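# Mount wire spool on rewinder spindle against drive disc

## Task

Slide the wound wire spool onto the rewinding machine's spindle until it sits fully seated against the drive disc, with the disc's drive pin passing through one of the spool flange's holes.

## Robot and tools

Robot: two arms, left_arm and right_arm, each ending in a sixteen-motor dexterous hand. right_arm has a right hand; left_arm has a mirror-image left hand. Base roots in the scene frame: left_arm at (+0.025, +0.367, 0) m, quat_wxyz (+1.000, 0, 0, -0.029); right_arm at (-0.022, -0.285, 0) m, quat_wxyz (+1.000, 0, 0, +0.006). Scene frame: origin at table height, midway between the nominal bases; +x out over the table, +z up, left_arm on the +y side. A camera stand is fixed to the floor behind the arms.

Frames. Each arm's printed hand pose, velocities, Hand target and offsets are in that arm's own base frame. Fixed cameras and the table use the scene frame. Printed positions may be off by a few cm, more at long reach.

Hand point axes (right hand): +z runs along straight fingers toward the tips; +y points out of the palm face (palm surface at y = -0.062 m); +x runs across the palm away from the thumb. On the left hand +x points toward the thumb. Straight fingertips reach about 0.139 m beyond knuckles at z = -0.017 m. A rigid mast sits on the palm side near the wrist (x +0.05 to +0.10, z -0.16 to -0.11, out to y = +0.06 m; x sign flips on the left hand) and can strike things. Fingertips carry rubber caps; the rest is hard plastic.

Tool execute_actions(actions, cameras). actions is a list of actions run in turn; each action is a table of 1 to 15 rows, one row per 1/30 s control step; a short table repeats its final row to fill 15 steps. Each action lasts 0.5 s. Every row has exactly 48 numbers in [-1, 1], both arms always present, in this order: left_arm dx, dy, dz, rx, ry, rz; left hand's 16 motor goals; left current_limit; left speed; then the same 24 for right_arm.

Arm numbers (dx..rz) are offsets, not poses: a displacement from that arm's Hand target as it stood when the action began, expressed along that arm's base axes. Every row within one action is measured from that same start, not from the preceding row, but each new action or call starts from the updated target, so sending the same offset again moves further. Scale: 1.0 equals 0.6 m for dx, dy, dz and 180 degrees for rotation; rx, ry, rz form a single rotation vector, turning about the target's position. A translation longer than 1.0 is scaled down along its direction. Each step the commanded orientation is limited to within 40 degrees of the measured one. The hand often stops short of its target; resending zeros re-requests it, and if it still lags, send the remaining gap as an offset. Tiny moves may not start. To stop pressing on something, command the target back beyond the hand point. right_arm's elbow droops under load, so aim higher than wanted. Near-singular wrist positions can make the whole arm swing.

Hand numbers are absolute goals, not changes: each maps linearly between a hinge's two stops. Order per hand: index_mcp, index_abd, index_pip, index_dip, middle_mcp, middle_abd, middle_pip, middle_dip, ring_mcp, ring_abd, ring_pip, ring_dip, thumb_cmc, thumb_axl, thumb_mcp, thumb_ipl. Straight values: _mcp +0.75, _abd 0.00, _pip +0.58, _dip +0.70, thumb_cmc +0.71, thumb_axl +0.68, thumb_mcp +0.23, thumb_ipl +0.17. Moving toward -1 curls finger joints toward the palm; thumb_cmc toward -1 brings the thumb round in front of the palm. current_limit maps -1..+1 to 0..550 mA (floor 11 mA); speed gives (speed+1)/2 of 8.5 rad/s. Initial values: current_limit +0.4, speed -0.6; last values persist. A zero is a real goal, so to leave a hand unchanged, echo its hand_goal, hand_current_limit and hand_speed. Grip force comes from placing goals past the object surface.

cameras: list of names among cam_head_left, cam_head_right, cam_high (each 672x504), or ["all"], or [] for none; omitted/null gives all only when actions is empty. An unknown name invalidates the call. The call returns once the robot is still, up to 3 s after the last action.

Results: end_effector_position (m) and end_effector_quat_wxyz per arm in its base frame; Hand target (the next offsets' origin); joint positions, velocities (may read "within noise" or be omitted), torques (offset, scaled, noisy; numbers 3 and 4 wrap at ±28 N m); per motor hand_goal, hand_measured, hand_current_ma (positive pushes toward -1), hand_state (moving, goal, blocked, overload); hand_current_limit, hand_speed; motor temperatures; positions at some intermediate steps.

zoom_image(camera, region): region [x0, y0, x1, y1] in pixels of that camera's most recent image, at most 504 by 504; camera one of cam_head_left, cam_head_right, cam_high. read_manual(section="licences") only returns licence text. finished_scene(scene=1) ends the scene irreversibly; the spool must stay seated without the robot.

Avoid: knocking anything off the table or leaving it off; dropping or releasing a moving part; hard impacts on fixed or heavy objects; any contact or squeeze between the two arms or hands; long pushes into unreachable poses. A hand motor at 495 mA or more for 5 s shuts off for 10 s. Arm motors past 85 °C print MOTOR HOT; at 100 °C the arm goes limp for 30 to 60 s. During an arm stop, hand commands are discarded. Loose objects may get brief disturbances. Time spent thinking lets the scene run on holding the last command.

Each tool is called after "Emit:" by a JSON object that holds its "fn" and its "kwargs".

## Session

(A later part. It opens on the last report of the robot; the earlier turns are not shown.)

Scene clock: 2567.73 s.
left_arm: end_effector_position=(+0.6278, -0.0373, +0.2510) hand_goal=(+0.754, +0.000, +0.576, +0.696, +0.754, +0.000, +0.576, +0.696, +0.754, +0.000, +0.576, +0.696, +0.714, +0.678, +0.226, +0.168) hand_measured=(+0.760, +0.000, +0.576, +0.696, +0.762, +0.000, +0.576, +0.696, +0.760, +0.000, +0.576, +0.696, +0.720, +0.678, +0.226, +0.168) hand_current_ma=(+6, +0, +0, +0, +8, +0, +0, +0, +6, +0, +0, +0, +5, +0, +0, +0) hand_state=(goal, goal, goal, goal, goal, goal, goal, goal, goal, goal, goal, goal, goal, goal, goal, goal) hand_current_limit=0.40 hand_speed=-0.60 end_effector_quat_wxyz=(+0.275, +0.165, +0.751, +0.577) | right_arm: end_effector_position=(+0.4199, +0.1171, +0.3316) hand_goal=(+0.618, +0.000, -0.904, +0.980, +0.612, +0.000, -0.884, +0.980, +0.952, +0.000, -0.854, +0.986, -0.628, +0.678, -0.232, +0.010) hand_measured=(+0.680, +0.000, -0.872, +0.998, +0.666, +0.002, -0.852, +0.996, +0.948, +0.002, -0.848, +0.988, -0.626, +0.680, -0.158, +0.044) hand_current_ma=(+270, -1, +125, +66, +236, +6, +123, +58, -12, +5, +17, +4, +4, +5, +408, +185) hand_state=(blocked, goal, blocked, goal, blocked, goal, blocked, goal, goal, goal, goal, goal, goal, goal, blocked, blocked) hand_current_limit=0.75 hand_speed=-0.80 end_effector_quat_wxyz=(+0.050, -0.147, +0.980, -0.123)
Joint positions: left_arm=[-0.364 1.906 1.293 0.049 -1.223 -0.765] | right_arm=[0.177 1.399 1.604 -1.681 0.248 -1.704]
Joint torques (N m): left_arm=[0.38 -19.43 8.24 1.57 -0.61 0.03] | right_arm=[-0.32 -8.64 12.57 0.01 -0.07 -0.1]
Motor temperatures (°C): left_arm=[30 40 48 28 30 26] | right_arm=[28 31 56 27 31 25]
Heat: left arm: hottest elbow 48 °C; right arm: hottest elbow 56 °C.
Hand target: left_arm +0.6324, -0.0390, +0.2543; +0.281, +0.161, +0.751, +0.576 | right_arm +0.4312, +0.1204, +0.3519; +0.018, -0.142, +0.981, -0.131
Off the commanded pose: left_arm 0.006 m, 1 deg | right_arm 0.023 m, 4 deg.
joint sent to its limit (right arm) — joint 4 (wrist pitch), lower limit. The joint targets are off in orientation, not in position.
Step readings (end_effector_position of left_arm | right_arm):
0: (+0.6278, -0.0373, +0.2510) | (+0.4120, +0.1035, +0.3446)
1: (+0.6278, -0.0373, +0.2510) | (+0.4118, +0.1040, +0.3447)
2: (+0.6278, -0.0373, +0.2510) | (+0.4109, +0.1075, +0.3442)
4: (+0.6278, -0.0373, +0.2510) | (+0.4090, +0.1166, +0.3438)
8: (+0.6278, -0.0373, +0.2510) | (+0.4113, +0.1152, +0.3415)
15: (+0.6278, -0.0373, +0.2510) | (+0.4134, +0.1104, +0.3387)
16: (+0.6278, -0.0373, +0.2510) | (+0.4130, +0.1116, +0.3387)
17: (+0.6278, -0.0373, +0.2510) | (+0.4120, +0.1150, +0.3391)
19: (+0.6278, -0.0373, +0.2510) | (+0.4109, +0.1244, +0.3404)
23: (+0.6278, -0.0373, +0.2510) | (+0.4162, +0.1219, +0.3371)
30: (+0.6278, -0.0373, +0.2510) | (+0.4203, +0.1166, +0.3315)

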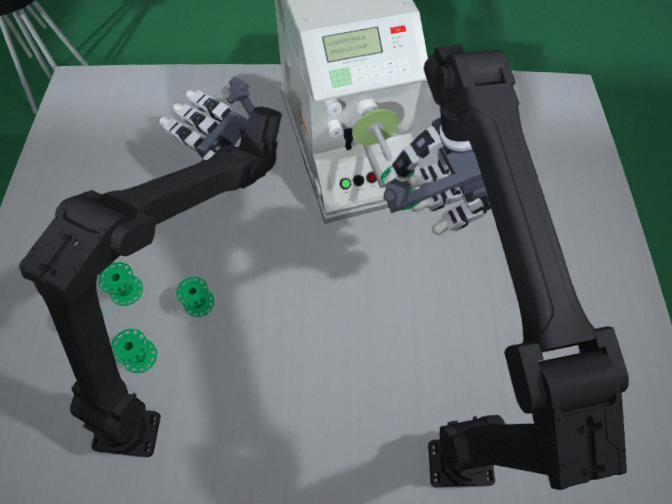

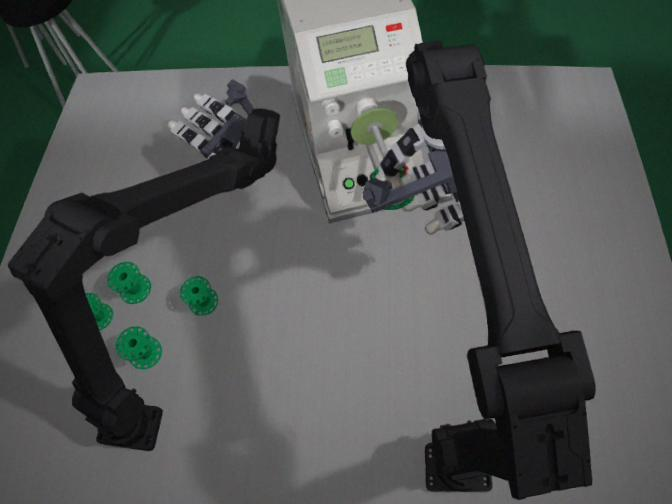

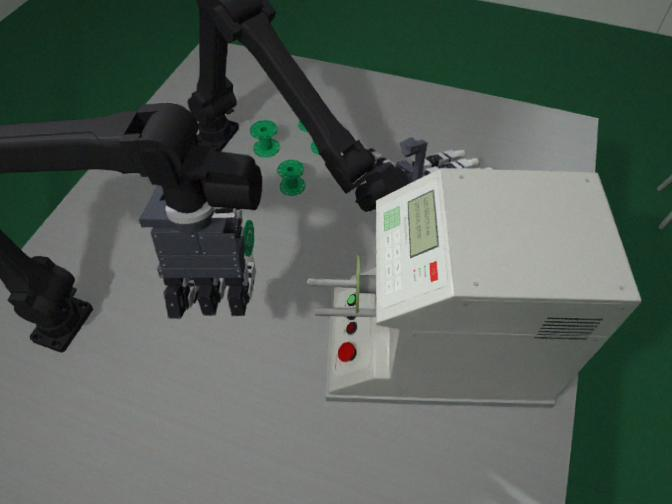

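Emit:
{"fn": "execute_actions", "kwargs": {"actions": [[[0,0,0,0,0,0,0.754,0,0.576,0.696,0.754,0,0.576,0.696,0.754,0,0.576,0.696,0.714,0.678,0.226,0.168,0.4,-0.6,0.015,-0.01,-0.045,0,0,0,0.618,0,-0.905,0.98,0.612,0,-0.885,0.98,0.952,0,-0.854,0.986,-0.629,0.678,-0.232,0.01,0.75,-0.8]],[[0,0,0,0,0,0,0.754,0,0.576,0.696,0.754,0,0.576,0.696,0.754,0,0.576,0.696,0.714,0.678,0.226,0.168,0.4,-0.6,0.02,-0.01,-0.045,0,0,0,0.618,0,-0.905,0.98,0.612,0,-0.885,0.98,0.952,0,-0.854,0.986,-0.629,0.678,-0.232,0.01,0.75,-0.8]]], "cameras": ["all"]}}

Emit:
{"fn": "zoom_image", "kwargs": {"camera": "cam_high", "region": [200, 200, 380, 340]}}

Emit:
{"fn": "zoom_image", "kwargs": {"camera": "cam_head_left", "region": [340, 110, 460, 230]}}

Emit:
{"fn": "zoom_image", "kwargs": {"camera": "cam_head_right", "region": [340, 110, 460, 230]}}

Scene clock: 2647.20 s.
left_arm: end_effector_position=(+0.6278, -0.0373, +0.2510) hand_goal=(+0.754, +0.000, +0.576, +0.696, +0.754, +0.000, +0.576, +0.696, +0.754, +0.000, +0.576, +0.696, +0.714, +0.678, +0.226, +0.168) hand_measured=(+0.760, +0.000, +0.576, +0.696, +0.762, +0.000, +0.576, +0.696, +0.760, +0.000, +0.576, +0.696, +0.720, +0.678, +0.226, +0.168) hand_current_ma=(+6, +0, +0, +0, +8, +0, +0, +0, +6, +0, +0, +0, +5, +0, +0, +0) hand_state=(goal, goal, goal, goal, goal, goal, goal, goal, goal, goal, goal, goal, goal, goal, goal, goal) hand_current_limit=0.40 hand_speed=-0.60 end_effector_quat_wxyz=(+0.275, +0.165, +0.751, +0.577) | right_arm: end_effector_position=(+0.4422, +0.1093, +0.2911) hand_goal=(+0.618, +0.000, -0.904, +0.980, +0.612, +0.000, -0.884, +0.980, +0.952, +0.000, -0.854, +0.986, -0.628, +0.678, -0.232, +0.010) hand_measured=(+0.680, +0.000, -0.870, +0.998, +0.666, +0.002, -0.852, +0.996, +0.948, +0.002, -0.848, +0.988, -0.626, +0.680, -0.158, +0.044) hand_current_ma=(+270, -1, +126, +66, +236, +6, +123, +58, -12, +5, +17, +4, +7, +5, +408, +185) hand_state=(blocked, goal, blocked, goal, blocked, goal, blocked, goal, goal, goal, goal, goal, goal, goal, blocked, blocked) hand_current_limit=0.75 hand_speed=-0.80 end_effector_quat_wxyz=(+0.007, -0.144, +0.981, -0.131)
Joint positions: left_arm=[-0.364 1.906 1.293 0.049 -1.223 -0.765] | right_arm=[0.157 1.494 1.604 -1.67 0.263 -1.706]
Joint torques (N m): left_arm=[0.26 -19.25 8.35 1.55 -0.59 0.05] | right_arm=[-0.67 -9.99 10.29 0.13 0.13 -0.11]
Motor temperatures (°C): left_arm=[30 40 48 28 30 26] | right_arm=[28 32 57 27 29 25]
Heat: left arm: hottest elbow 48 °C; right arm: hottest elbow 57 °C.
Hand target: left_arm +0.6324, -0.0390, +0.2543; +0.281, +0.161, +0.751, +0.576 | right_arm +0.4521, +0.1085, +0.2980; +0.018, -0.142, +0.981, -0.130
Off the commanded pose: left_arm 0.006 m, 1 deg | right_arm 0.012 m, 1 deg.
Step readings (end_effector_position of left_arm | right_arm):
0: (+0.6278, -0.0373, +0.2510) | (+0.4199, +0.1172, +0.3316)
1: (+0.6278, -0.0373, +0.2510) | (+0.4199, +0.1172, +0.3316)
2: (+0.6278, -0.0373, +0.2510) | (+0.4200, +0.1172, +0.3313)
4: (+0.6278, -0.0373, +0.2510) | (+0.4210, +0.1172, +0.3292)
8: (+0.6278, -0.0373, +0.2510) | (+0.4257, +0.1165, +0.3197)
15: (+0.6278, -0.0373, +0.2510) | (+0.4299, +0.1160, +0.3105)
16: (+0.6278, -0.0373, +0.2510) | (+0.4299, +0.1159, +0.3105)
17: (+0.6278, -0.0373, +0.2510) | (+0.4301, +0.1152, +0.3105)
19: (+0.6278, -0.0373, +0.2510) | (+0.4312, +0.1138, +0.3088)
23: (+0.6278, -0.0373, +0.2510) | (+0.4370, +0.1105, +0.3006)
30: (+0.6278, -0.0373, +0.2510) | (+0.4422, +0.1093, +0.2911)

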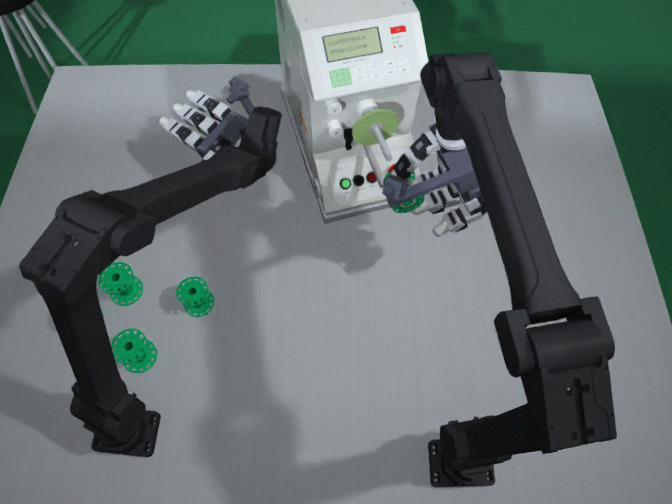

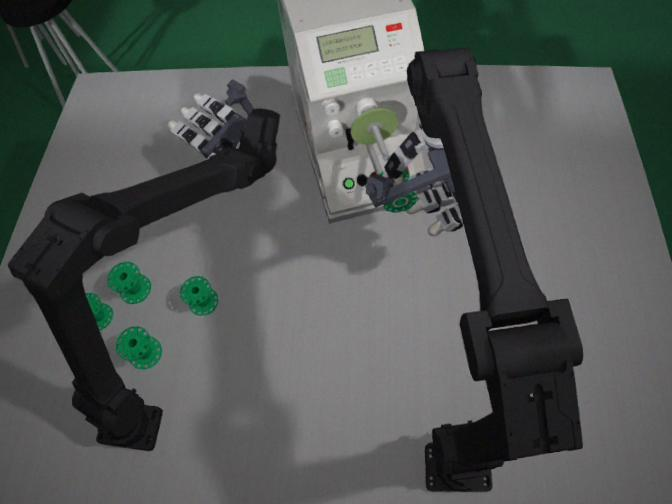

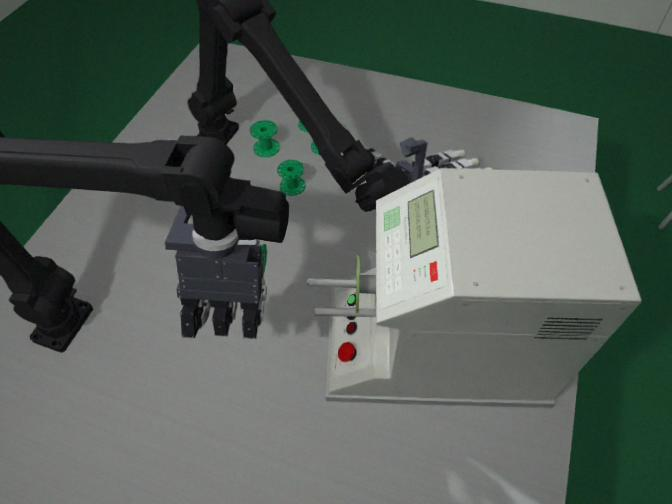

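Scaled by 2.800 from the camera's 672x504 image, which has a finer 960x720 frame.

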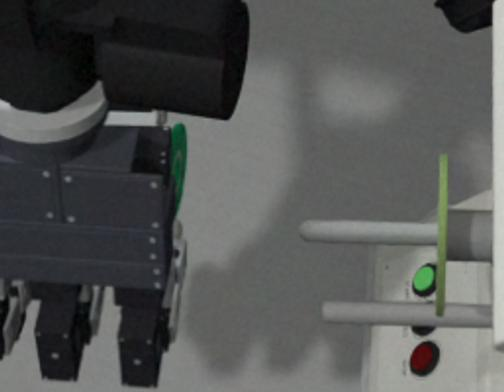

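Scaled by 4.200 from the camera's 672x504 image, which has a finer 960x720 frame.

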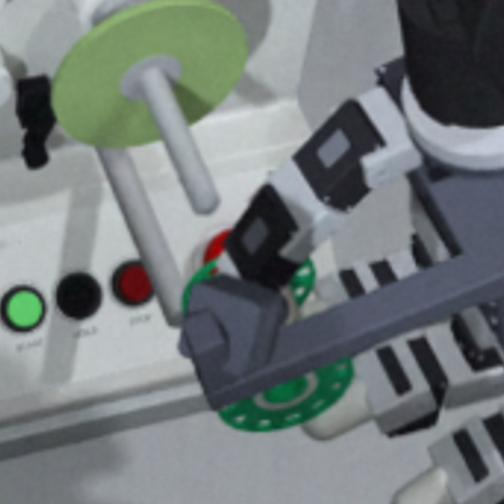

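Scaled by 4.200 from the camera's 672x504 image, which has a finer 960x720 frame.

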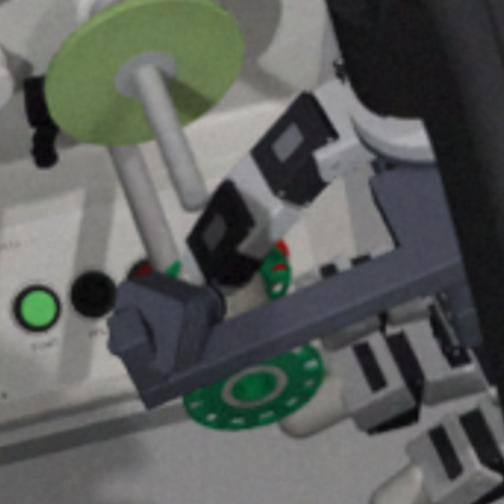

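Emit:
{"fn": "execute_actions", "kwargs": {"actions": [[[0,0,0,0,0,0,0.754,0,0.576,0.696,0.754,0,0.576,0.696,0.754,0,0.576,0.696,0.714,0.678,0.226,0.168,0.4,-0.6,0.01,0.005,-0.027,0,0,0.0244,0.618,0,-0.905,0.98,0.612,0,-0.885,0.98,0.952,0,-0.854,0.986,-0.629,0.678,-0.232,0.01,0.75,-0.8]],[[0,0,0,0,0,0,0.754,0,0.576,0.696,0.754,0,0.576,0.696,0.754,0,0.576,0.696,0.714,0.678,0.226,0.168,0.4,-0.6,0.04,0.005,0,0,0,0,0.618,0,-0.905,0.98,0.612,0,-0.885,0.98,0.952,0,-0.854,0.986,-0.629,0.678,-0.232,0.01,0.75,-0.8]]], "cameras": ["all"]}}

Emit:
{"fn": "zoom_image", "kwargs": {"camera": "cam_high", "region": [220, 200, 380, 330]}}

Emit:
{"fn": "zoom_image", "kwargs": {"camera": "cam_head_left", "region": [350, 110, 450, 210]}}

Emit:
{"fn": "zoom_image", "kwargs": {"camera": "cam_head_right", "region": [350, 110, 450, 210]}}

Scene clock: 2700.03 s.
left_arm: end_effector_position=(+0.6278, -0.0373, +0.2510) hand_goal=(+0.754, +0.000, +0.576, +0.696, +0.754, +0.000, +0.576, +0.696, +0.754, +0.000, +0.576, +0.696, +0.714, +0.678, +0.226, +0.168) hand_measured=(+0.760, +0.000, +0.576, +0.696, +0.762, +0.000, +0.576, +0.696, +0.760, +0.000, +0.576, +0.696, +0.720, +0.678, +0.226, +0.168) hand_current_ma=(+6, +0, +0, +0, +8, +0, +0, +0, +6, +0, +0, +0, +5, +0, +0, +0) hand_state=(goal, goal, goal, goal, goal, goal, goal, goal, goal, goal, goal, goal, goal, goal, goal, goal) hand_current_limit=0.40 hand_speed=-0.60 end_effector_quat_wxyz=(+0.275, +0.165, +0.751, +0.577) | right_arm: end_effector_position=(+0.4656, +0.1136, +0.2606) hand_goal=(+0.618, +0.000, -0.904, +0.980, +0.612, +0.000, -0.884, +0.980, +0.952, +0.000, -0.854, +0.986, -0.628, +0.678, -0.232, +0.010) hand_measured=(+0.680, +0.000, -0.870, +0.998, +0.666, +0.002, -0.852, +0.996, +0.948, +0.002, -0.848, +0.988, -0.626, +0.680, -0.158, +0.044) hand_current_ma=(+270, -1, +127, +66, +236, +6, +123, +58, -12, +5, +17, +4, +8, +5, +408, +185) hand_state=(blocked, goal, blocked, goal, blocked, goal, blocked, goal, goal, goal, goal, goal, goal, goal, blocked, blocked) hand_current_limit=0.75 hand_speed=-0.80 end_effector_quat_wxyz=(-0.003, -0.182, +0.975, -0.131)
Joint positions: left_arm=[-0.364 1.906 1.293 0.049 -1.223 -0.765] | right_arm=[0.157 1.575 1.618 -1.612 0.263 -1.782]
Joint torques (N m): left_arm=[0.44 -19.31 8.25 1.54 -0.58 0.03] | right_arm=[-0.62 -11.75 12.81 -0.12 0.02 -0.14]
Motor temperatures (°C): left_arm=[30 40 48 28 30 26] | right_arm=[28 31 52 27 29 25]
Heat: left arm: hottest elbow 48 °C; right arm: hottest elbow 52 °C.
Hand target: left_arm +0.6324, -0.0390, +0.2543; +0.281, +0.161, +0.751, +0.576 | right_arm +0.4821, +0.1145, +0.2818; +0.023, -0.180, +0.975, -0.130
Off the commanded pose: left_arm 0.006 m, 1 deg | right_arm 0.027 m, 3 deg.
Step readings (end_effector_position of left_arm | right_arm):
0: (+0.6278, -0.0373, +0.2510) | (+0.4422, +0.1093, +0.2911)
1: (+0.6278, -0.0373, +0.2510) | (+0.4422, +0.1093, +0.2911)
2: (+0.6278, -0.0373, +0.2510) | (+0.4428, +0.1095, +0.2912)
4: (+0.6278, -0.0373, +0.2510) | (+0.4459, +0.1101, +0.2912)
8: (+0.6278, -0.0373, +0.2510) | (+0.4513, +0.1112, +0.2901)
15: (+0.6278, -0.0373, +0.2510) | (+0.4529, +0.1116, +0.2874)
16: (+0.6278, -0.0373, +0.2510) | (+0.4528, +0.1116, +0.2873)
17: (+0.6278, -0.0373, +0.2510) | (+0.4530, +0.1116, +0.2864)
19: (+0.6278, -0.0373, +0.2510) | (+0.4540, +0.1118, +0.2828)
23: (+0.6278, -0.0373, +0.2510) | (+0.4592, +0.1126, +0.2689)
30: (+0.6278, -0.0373, +0.2510) | (+0.4631, +0.1132, +0.2568)

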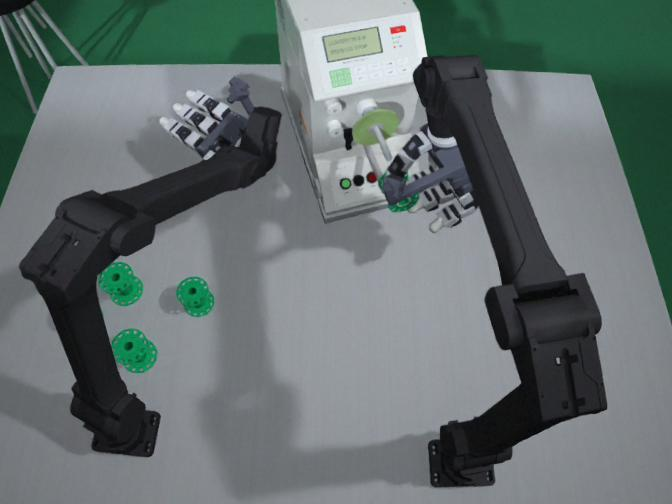

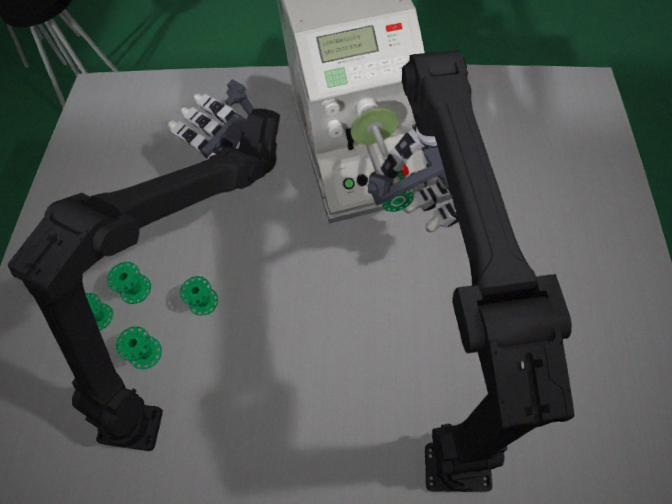

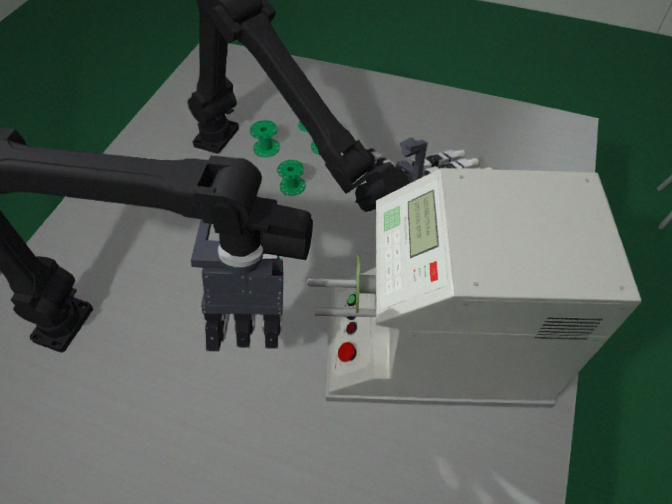

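Scaled by 3.150 from the camera's 672x504 image, which has a finer 960x720 frame.

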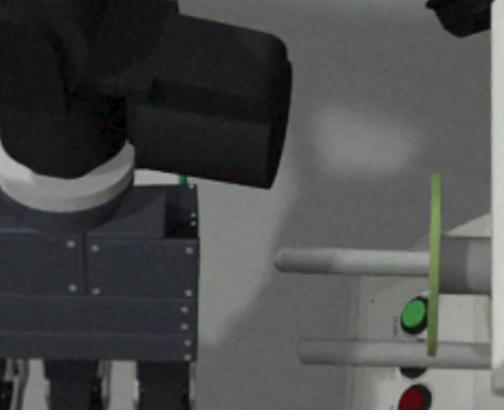

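Scaled by 5.040 from the camera's 672x504 image, which has a finer 960x720 frame.

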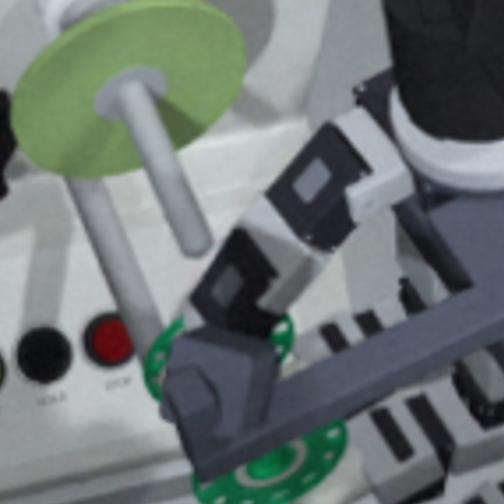

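Scaled by 5.040 from the camera's 672x504 image, which has a finer 960x720 frame.

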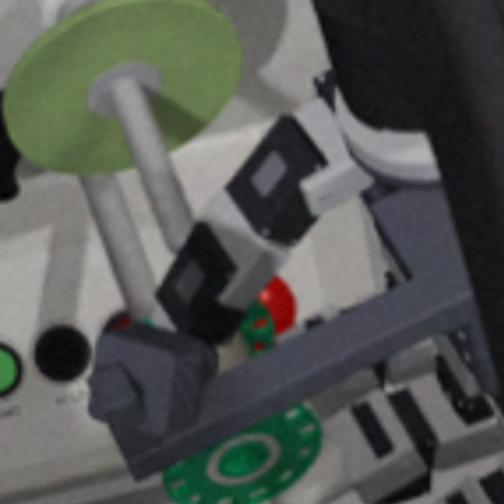

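Emit:
{"fn": "execute_actions", "kwargs": {"actions": [[[0,0,0,0,0,0,0.754,0,0.576,0.696,0.754,0,0.576,0.696,0.754,0,0.576,0.696,0.714,0.678,0.226,0.168,0.4,-0.6,0.025,0.0,0.01,0.0025,-0.007,0,0.618,0,-0.905,0.98,0.612,0,-0.885,0.98,0.952,0,-0.854,0.986,-0.629,0.678,-0.232,0.01,0.75,-0.8]],[[0,0,0,0,0,0,0.754,0,0.576,0.696,0.754,0,0.576,0.696,0.754,0,0.576,0.696,0.714,0.678,0.226,0.168,0.4,-0.6,0.02,0.0,0.008,0,0,0,0.618,0,-0.905,0.98,0.612,0,-0.885,0.98,0.952,0,-0.854,0.986,-0.629,0.678,-0.232,0.01,0.75,-0.8]]], "cameras": ["all"]}}

Emit:
{"fn": "zoom_image", "kwargs": {"camera": "cam_high", "region": [240, 210, 370, 320]}}

Emit:
{"fn": "zoom_image", "kwargs": {"camera": "cam_head_left", "region": [350, 120, 430, 210]}}

Emit:
{"fn": "zoom_image", "kwargs": {"camera": "cam_head_right", "region": [350, 120, 430, 210]}}

Scene clock: 2785.63 s.
left_arm: end_effector_position=(+0.6278, -0.0373, +0.2510) hand_goal=(+0.754, +0.000, +0.576, +0.696, +0.754, +0.000, +0.576, +0.696, +0.754, +0.000, +0.576, +0.696, +0.714, +0.678, +0.226, +0.168) hand_measured=(+0.760, +0.000, +0.576, +0.696, +0.762, +0.000, +0.576, +0.696, +0.760, +0.000, +0.576, +0.696, +0.720, +0.678, +0.226, +0.168) hand_current_ma=(+6, +0, +0, +0, +8, +0, +0, +0, +6, +0, +0, +0, +5, +0, +0, +0) hand_state=(goal, goal, goal, goal, goal, goal, goal, goal, goal, goal, goal, goal, goal, goal, goal, goal) hand_current_limit=0.40 hand_speed=-0.60 end_effector_quat_wxyz=(+0.275, +0.165, +0.751, +0.577) | right_arm: end_effector_position=(+0.4937, +0.1148, +0.2772) hand_goal=(+0.618, +0.000, -0.904, +0.980, +0.612, +0.000, -0.884, +0.980, +0.952, +0.000, -0.854, +0.986, -0.628, +0.678, -0.232, +0.010) hand_measured=(+0.680, +0.000, -0.870, +0.998, +0.666, +0.002, -0.852, +0.996, +0.948, +0.002, -0.848, +0.988, -0.626, +0.680, -0.158, +0.044) hand_current_ma=(+270, -1, +127, +66, +236, +6, +123, +58, -12, +5, +17, +4, +8, +5, +408, +185) hand_state=(blocked, goal, blocked, goal, blocked, goal, blocked, goal, goal, goal, goal, goal, goal, goal, blocked, blocked) hand_current_limit=0.75 hand_speed=-0.80 end_effector_quat_wxyz=(+0.020, -0.180, +0.975, -0.130)
Joint positions: left_arm=[-0.364 1.906 1.293 0.049 -1.223 -0.765] | right_arm=[0.15 1.621 1.715 -1.616 0.26 -1.793]
Joint torques (N m): left_arm=[0.32 -19.6 8.21 1.55 -0.55 0.04] | right_arm=[-0.85 -11.4 13.09 -0.39 -0.07 -0.12]
Heat: left arm: hottest elbow 48 °C; right arm: hottest elbow 50 °C.
Hand target: left_arm +0.6324, -0.0390, +0.2543; +0.281, +0.161, +0.751, +0.576 | right_arm +0.5092, +0.1145, +0.2926; +0.035, -0.178, +0.975, -0.128
Off the commanded pose: left_arm 0.006 m, 1 deg | right_arm 0.022 m, 2 deg.
Step readings (end_effector_position of left_arm | right_arm):
0: (+0.6278, -0.0373, +0.2510) | (+0.4656, +0.1136, +0.2606)
1: (+0.6278, -0.0373, +0.2510) | (+0.4656, +0.1136, +0.2606)
2: (+0.6278, -0.0373, +0.2510) | (+0.4660, +0.1137, +0.2613)
4: (+0.6278, -0.0373, +0.2510) | (+0.4678, +0.1134, +0.2633)
8: (+0.6278, -0.0373, +0.2510) | (+0.4742, +0.1137, +0.2713)
15: (+0.6278, -0.0373, +0.2510) | (+0.4772, +0.1140, +0.2749)
16: (+0.6278, -0.0373, +0.2510) | (+0.4773, +0.1140, +0.2746)
17: (+0.6278, -0.0373, +0.2510) | (+0.4782, +0.1143, +0.2744)
19: (+0.6278, -0.0373, +0.2510) | (+0.4822, +0.1145, +0.2747)
23: (+0.6278, -0.0373, +0.2510) | (+0.4915, +0.1148, +0.2760)
30: (+0.6278, -0.0373, +0.2510) | (+0.4934, +0.1147, +0.2762)

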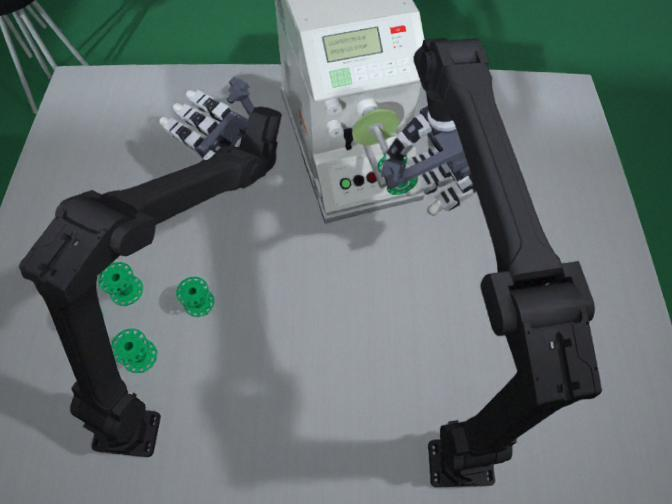

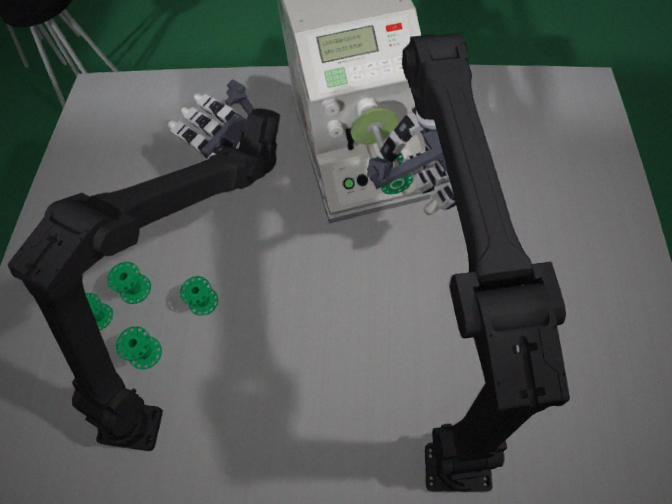

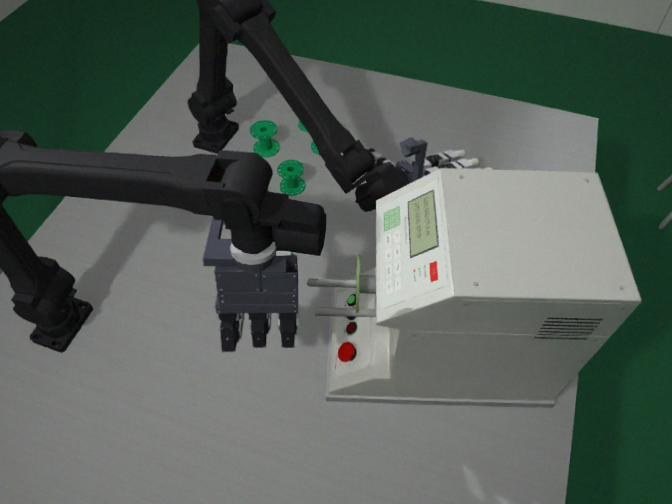

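Scaled by 3.877 from the camera's 672x504 image, which has a finer 960x720 frame.

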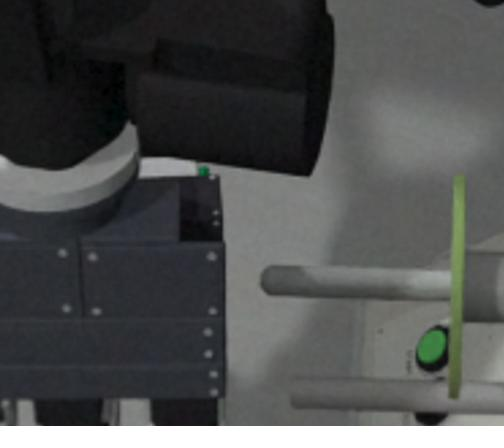

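Scaled by 5.600 from the camera's 672x504 image, which has a finer 960x720 frame.

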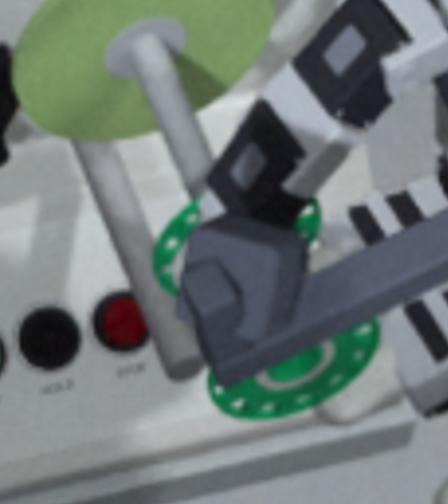

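Scaled by 5.600 from the camera's 672x504 image, which has a finer 960x720 frame.

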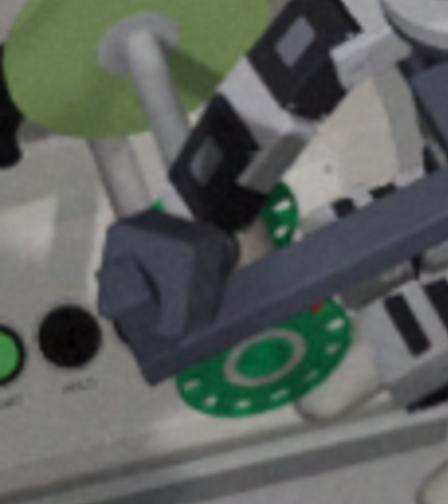

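Emit:
{"fn": "execute_actions", "kwargs": {"actions": [[[0,0,0,0,0,0,0.754,0,0.576,0.696,0.754,0,0.576,0.696,0.754,0,0.576,0.696,0.714,0.678,0.226,0.168,0.4,-0.6,0.005,-0.0075,-0.025,0,0,0,0.618,0,-0.905,0.98,0.612,0,-0.885,0.98,0.952,0,-0.854,0.986,-0.629,0.678,-0.232,0.01,0.75,-0.8]]], "cameras": ["all"]}}

Emit:
{"fn": "zoom_image", "kwargs": {"camera": "cam_high", "region": [240, 210, 370, 320]}}

Emit:
{"fn": "zoom_image", "kwargs": {"camera": "cam_head_left", "region": [350, 120, 430, 210]}}

Emit:
{"fn": "zoom_image", "kwargs": {"camera": "cam_head_right", "region": [350, 120, 430, 210]}}

Scene clock: 2827.90 s.
left_arm: end_effector_position=(+0.6278, -0.0373, +0.2510) hand_goal=(+0.754, +0.000, +0.576, +0.696, +0.754, +0.000, +0.576, +0.696, +0.754, +0.000, +0.576, +0.696, +0.714, +0.678, +0.226, +0.168) hand_measured=(+0.760, +0.000, +0.576, +0.696, +0.762, +0.000, +0.576, +0.696, +0.760, +0.000, +0.576, +0.696, +0.720, +0.678, +0.226, +0.168) hand_current_ma=(+6, +0, +0, +0, +8, +0, +0, +0, +6, +0, +0, +0, +5, +0, +0, +0) hand_state=(goal, goal, goal, goal, goal, goal, goal, goal, goal, goal, goal, goal, goal, goal, goal, goal) hand_current_limit=0.40 hand_speed=-0.60 end_effector_quat_wxyz=(+0.275, +0.165, +0.751, +0.577) | right_arm: end_effector_position=(+0.5002, +0.1104, +0.2757) hand_goal=(+0.618, +0.000, -0.904, +0.980, +0.612, +0.000, -0.884, +0.980, +0.952, +0.000, -0.854, +0.986, -0.628, +0.678, -0.232, +0.010) hand_measured=(+0.680, +0.000, -0.870, +0.998, +0.666, +0.002, -0.852, +0.996, +0.948, +0.002, -0.848, +0.988, -0.626, +0.680, -0.158, +0.044) hand_current_ma=(+270, -1, +127, +66, +236, +6, +123, +58, -12, +5, +17, +4, +8, +5, +408, +185) hand_state=(blocked, goal, blocked, goal, blocked, goal, blocked, goal, goal, goal, goal, goal, goal, goal, blocked, blocked) hand_current_limit=0.75 hand_speed=-0.80 end_effector_quat_wxyz=(+0.027, -0.179, +0.975, -0.131)
Joint positions: left_arm=[-0.364 1.906 1.293 0.049 -1.223 -0.765] | right_arm=[0.139 1.625 1.715 -1.594 0.259 -1.803]
Joint torques (N m): left_arm=[0.44 -19.31 8.39 1.54 -0.57 0.02] | right_arm=[-0.73 -11.46 10.44 0.32 -0.07 -0.13]
Motor temperatures (°C): left_arm=[30 40 48 28 30 26] | right_arm=[28 32 57 27 29 25]
Heat: left arm: hottest elbow 48 °C; right arm: hottest elbow 57 °C.
Hand target: left_arm +0.6324, -0.0390, +0.2543; +0.281, +0.161, +0.751, +0.576 | right_arm +0.5122, +0.1101, +0.2775; +0.035, -0.178, +0.975, -0.128
Off the commanded pose: left_arm 0.006 m, 1 deg | right_arm 0.012 m, 1 deg.
Step readings (end_effector_position of left_arm | right_arm):
0: (+0.6278, -0.0373, +0.2510) | (+0.4936, +0.1148, +0.2772)
1: (+0.6278, -0.0373, +0.2510) | (+0.4936, +0.1148, +0.2772)
2: (+0.6278, -0.0373, +0.2510) | (+0.4936, +0.1144, +0.2772)
4: (+0.6278, -0.0373, +0.2510) | (+0.4944, +0.1139, +0.2773)
8: (+0.6278, -0.0373, +0.2510) | (+0.4983, +0.1119, +0.2769)
15: (+0.6278, -0.0373, +0.2510) | (+0.5001, +0.1104, +0.2759)

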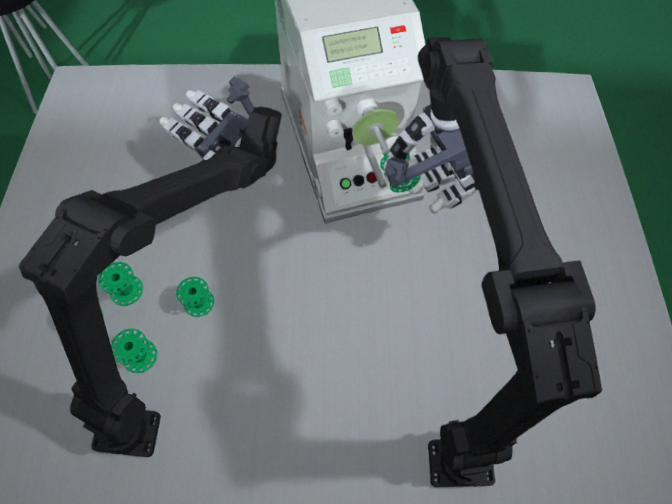

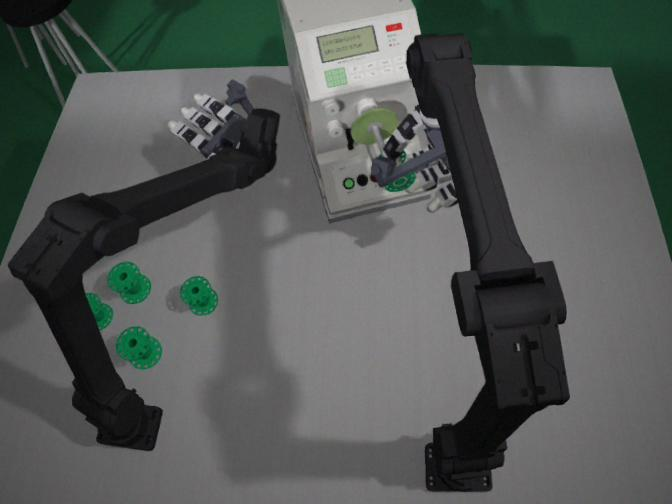

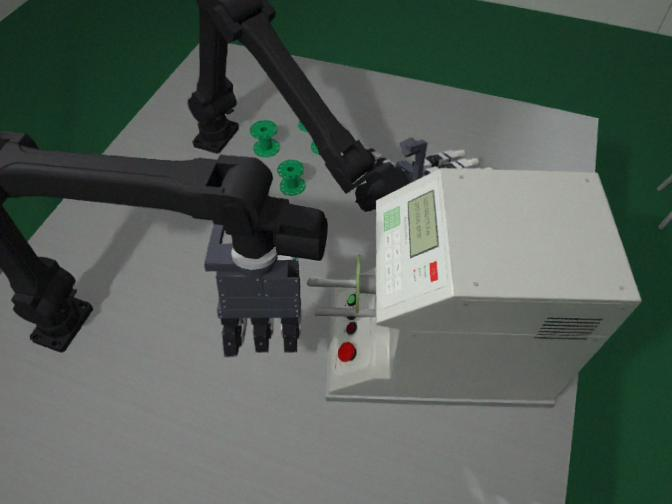

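Scaled by 3.877 from the camera's 672x504 image, which has a finer 960x720 frame.

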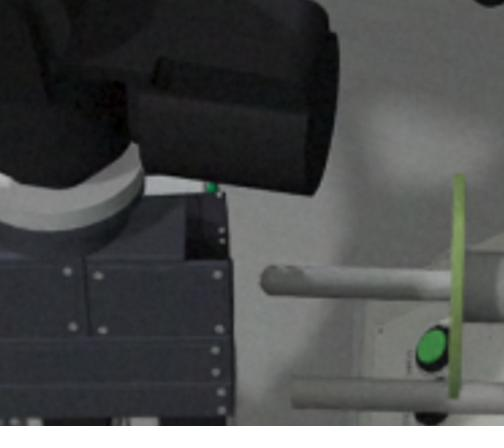

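Scaled by 5.600 from the camera's 672x504 image, which has a finer 960x720 frame.

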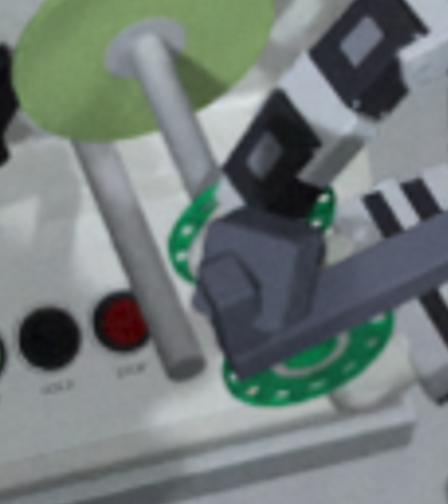

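Scaled by 5.600 from the camera's 672x504 image, which has a finer 960x720 frame.

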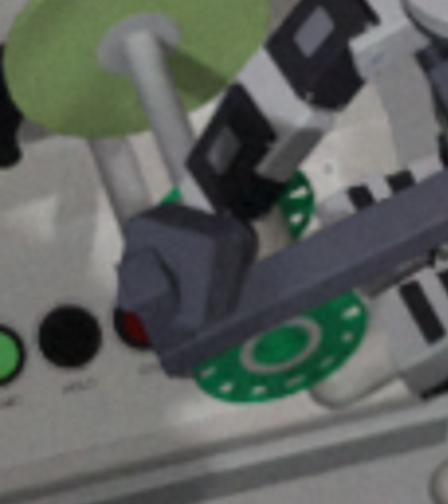

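Emit:
{"fn": "execute_actions", "kwargs": {"actions": [[[0,0,0,0,0,0,0.754,0,0.576,0.696,0.754,0,0.576,0.696,0.754,0,0.576,0.696,0.714,0.678,0.226,0.168,0.4,-0.6,-0.005,0,-0.036,0,0,0,0.618,0,-0.905,0.98,0.612,0,-0.885,0.98,0.952,0,-0.854,0.986,-0.629,0.678,-0.232,0.01,0.75,-0.8]]], "cameras": ["all"]}}

Emit:
{"fn": "zoom_image", "kwargs": {"camera": "cam_high", "region": [240, 210, 370, 320]}}

Emit:
{"fn": "zoom_image", "kwargs": {"camera": "cam_head_left", "region": [350, 120, 430, 210]}}

Emit:
{"fn": "zoom_image", "kwargs": {"camera": "cam_head_right", "region": [350, 120, 430, 210]}}

Scene clock: 2842.77 s.
left_arm: end_effector_position=(+0.6278, -0.0373, +0.2510) hand_goal=(+0.754, +0.000, +0.576, +0.696, +0.754, +0.000, +0.576, +0.696, +0.754, +0.000, +0.576, +0.696, +0.714, +0.678, +0.226, +0.168) hand_measured=(+0.760, +0.000, +0.576, +0.696, +0.762, +0.000, +0.576, +0.696, +0.760, +0.000, +0.576, +0.696, +0.720, +0.678, +0.226, +0.168) hand_current_ma=(+6, +0, +0, +0, +8, +0, +0, +0, +6, +0, +0, +0, +5, +0, +0, +0) hand_state=(goal, goal, goal, goal, goal, goal, goal, goal, goal, goal, goal, goal, goal, goal, goal, goal) hand_current_limit=0.40 hand_speed=-0.60 end_effector_quat_wxyz=(+0.275, +0.165, +0.751, +0.577) | right_arm: end_effector_position=(+0.5073, +0.1114, +0.2633) hand_goal=(+0.618, +0.000, -0.904, +0.980, +0.612, +0.000, -0.884, +0.980, +0.952, +0.000, -0.854, +0.986, -0.628, +0.678, -0.232, +0.010) hand_measured=(+0.680, +0.000, -0.870, +0.998, +0.666, +0.002, -0.852, +0.996, +0.948, +0.002, -0.848, +0.988, -0.626, +0.680, -0.158, +0.044) hand_current_ma=(+270, -1, +127, +66, +236, +6, +123, +58, -12, +5, +17, +4, +7, +5, +408, +185) hand_state=(blocked, goal, blocked, goal, blocked, goal, blocked, goal, goal, goal, goal, goal, goal, goal, blocked, blocked) hand_current_limit=0.75 hand_speed=-0.80 end_effector_quat_wxyz=(+0.039, -0.178, +0.975, -0.131)
Joint positions: left_arm=[-0.364 1.906 1.293 0.049 -1.223 -0.765] | right_arm=[0.139 1.625 1.681 -1.536 0.259 -1.804]
Joint torques (N m): left_arm=[0.21 -19.43 8.21 1.57 -0.55 0.02] | right_arm=[-0.67 -12.51 7.6 0.42 -0.06 -0.09]
Motor temperatures (°C): left_arm=[30 40 48 28 30 26] | right_arm=[28 32 56 27 29 25]
Heat: left arm: hottest elbow 48 °C; right arm: hottest elbow 56 °C.
Hand target: left_arm +0.6324, -0.0390, +0.2543; +0.281, +0.161, +0.751, +0.576 | right_arm +0.5092, +0.1100, +0.2559; +0.035, -0.178, +0.975, -0.128
Off the commanded pose: left_arm 0.006 m, 1 deg | right_arm 0.008 m, 1 deg.
Step readings (end_effector_position of left_arm | right_arm):
0: (+0.6278, -0.0373, +0.2510) | (+0.5002, +0.1104, +0.2757)
1: (+0.6278, -0.0373, +0.2510) | (+0.5003, +0.1104, +0.2757)
2: (+0.6278, -0.0373, +0.2510) | (+0.5012, +0.1106, +0.2758)
4: (+0.6278, -0.0373, +0.2510) | (+0.5052, +0.1111, +0.2750)
8: (+0.6278, -0.0373, +0.2510) | (+0.5082, +0.1116, +0.2682)
15: (+0.6278, -0.0373, +0.2510) | (+0.5069, +0.1114, +0.2633)

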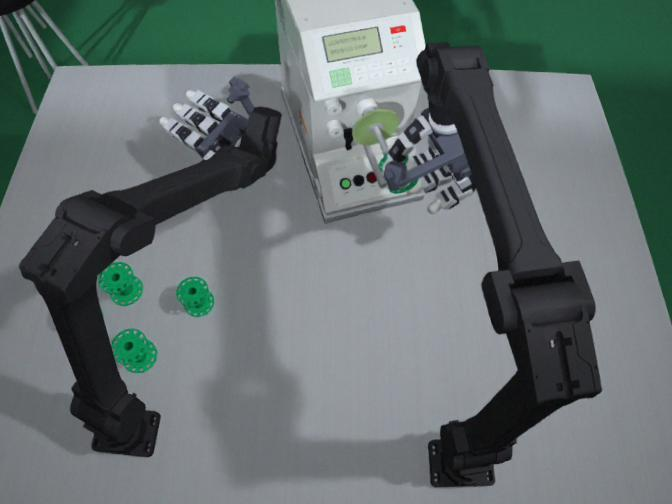

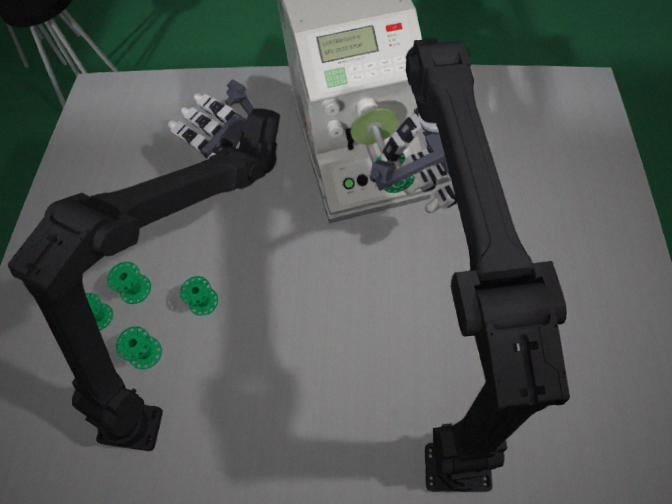

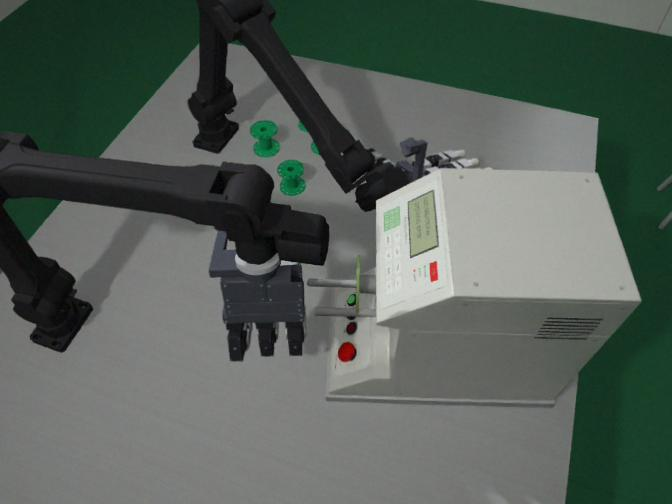

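Scaled by 3.877 from the camera's 672x504 image, which has a finer 960x720 frame.

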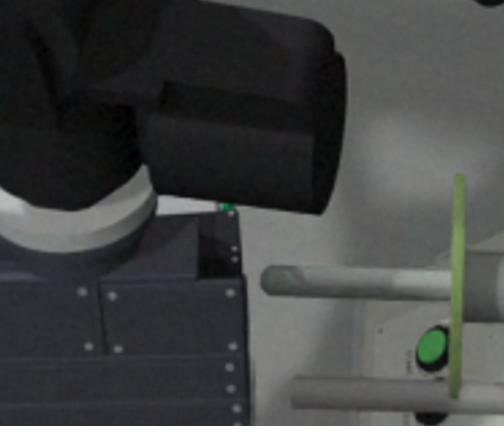

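Scaled by 5.600 from the camera's 672x504 image, which has a finer 960x720 frame.

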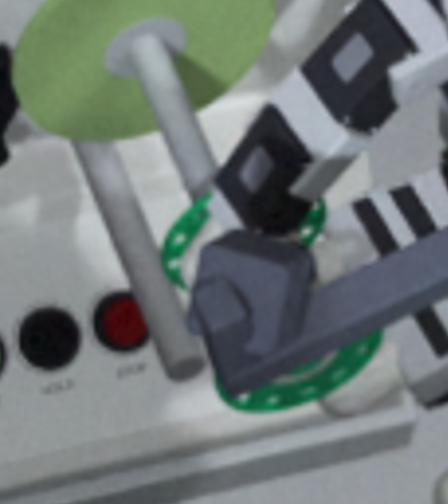

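Scaled by 5.600 from the camera's 672x504 image, which has a finer 960x720 frame.

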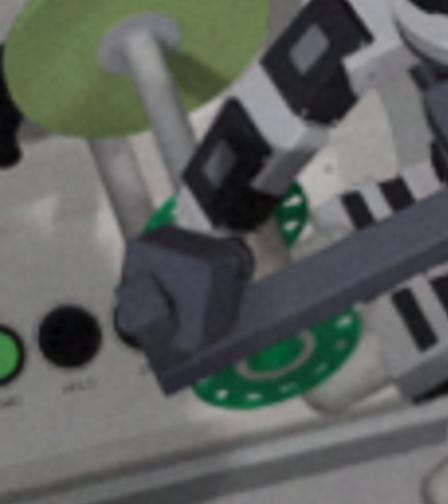

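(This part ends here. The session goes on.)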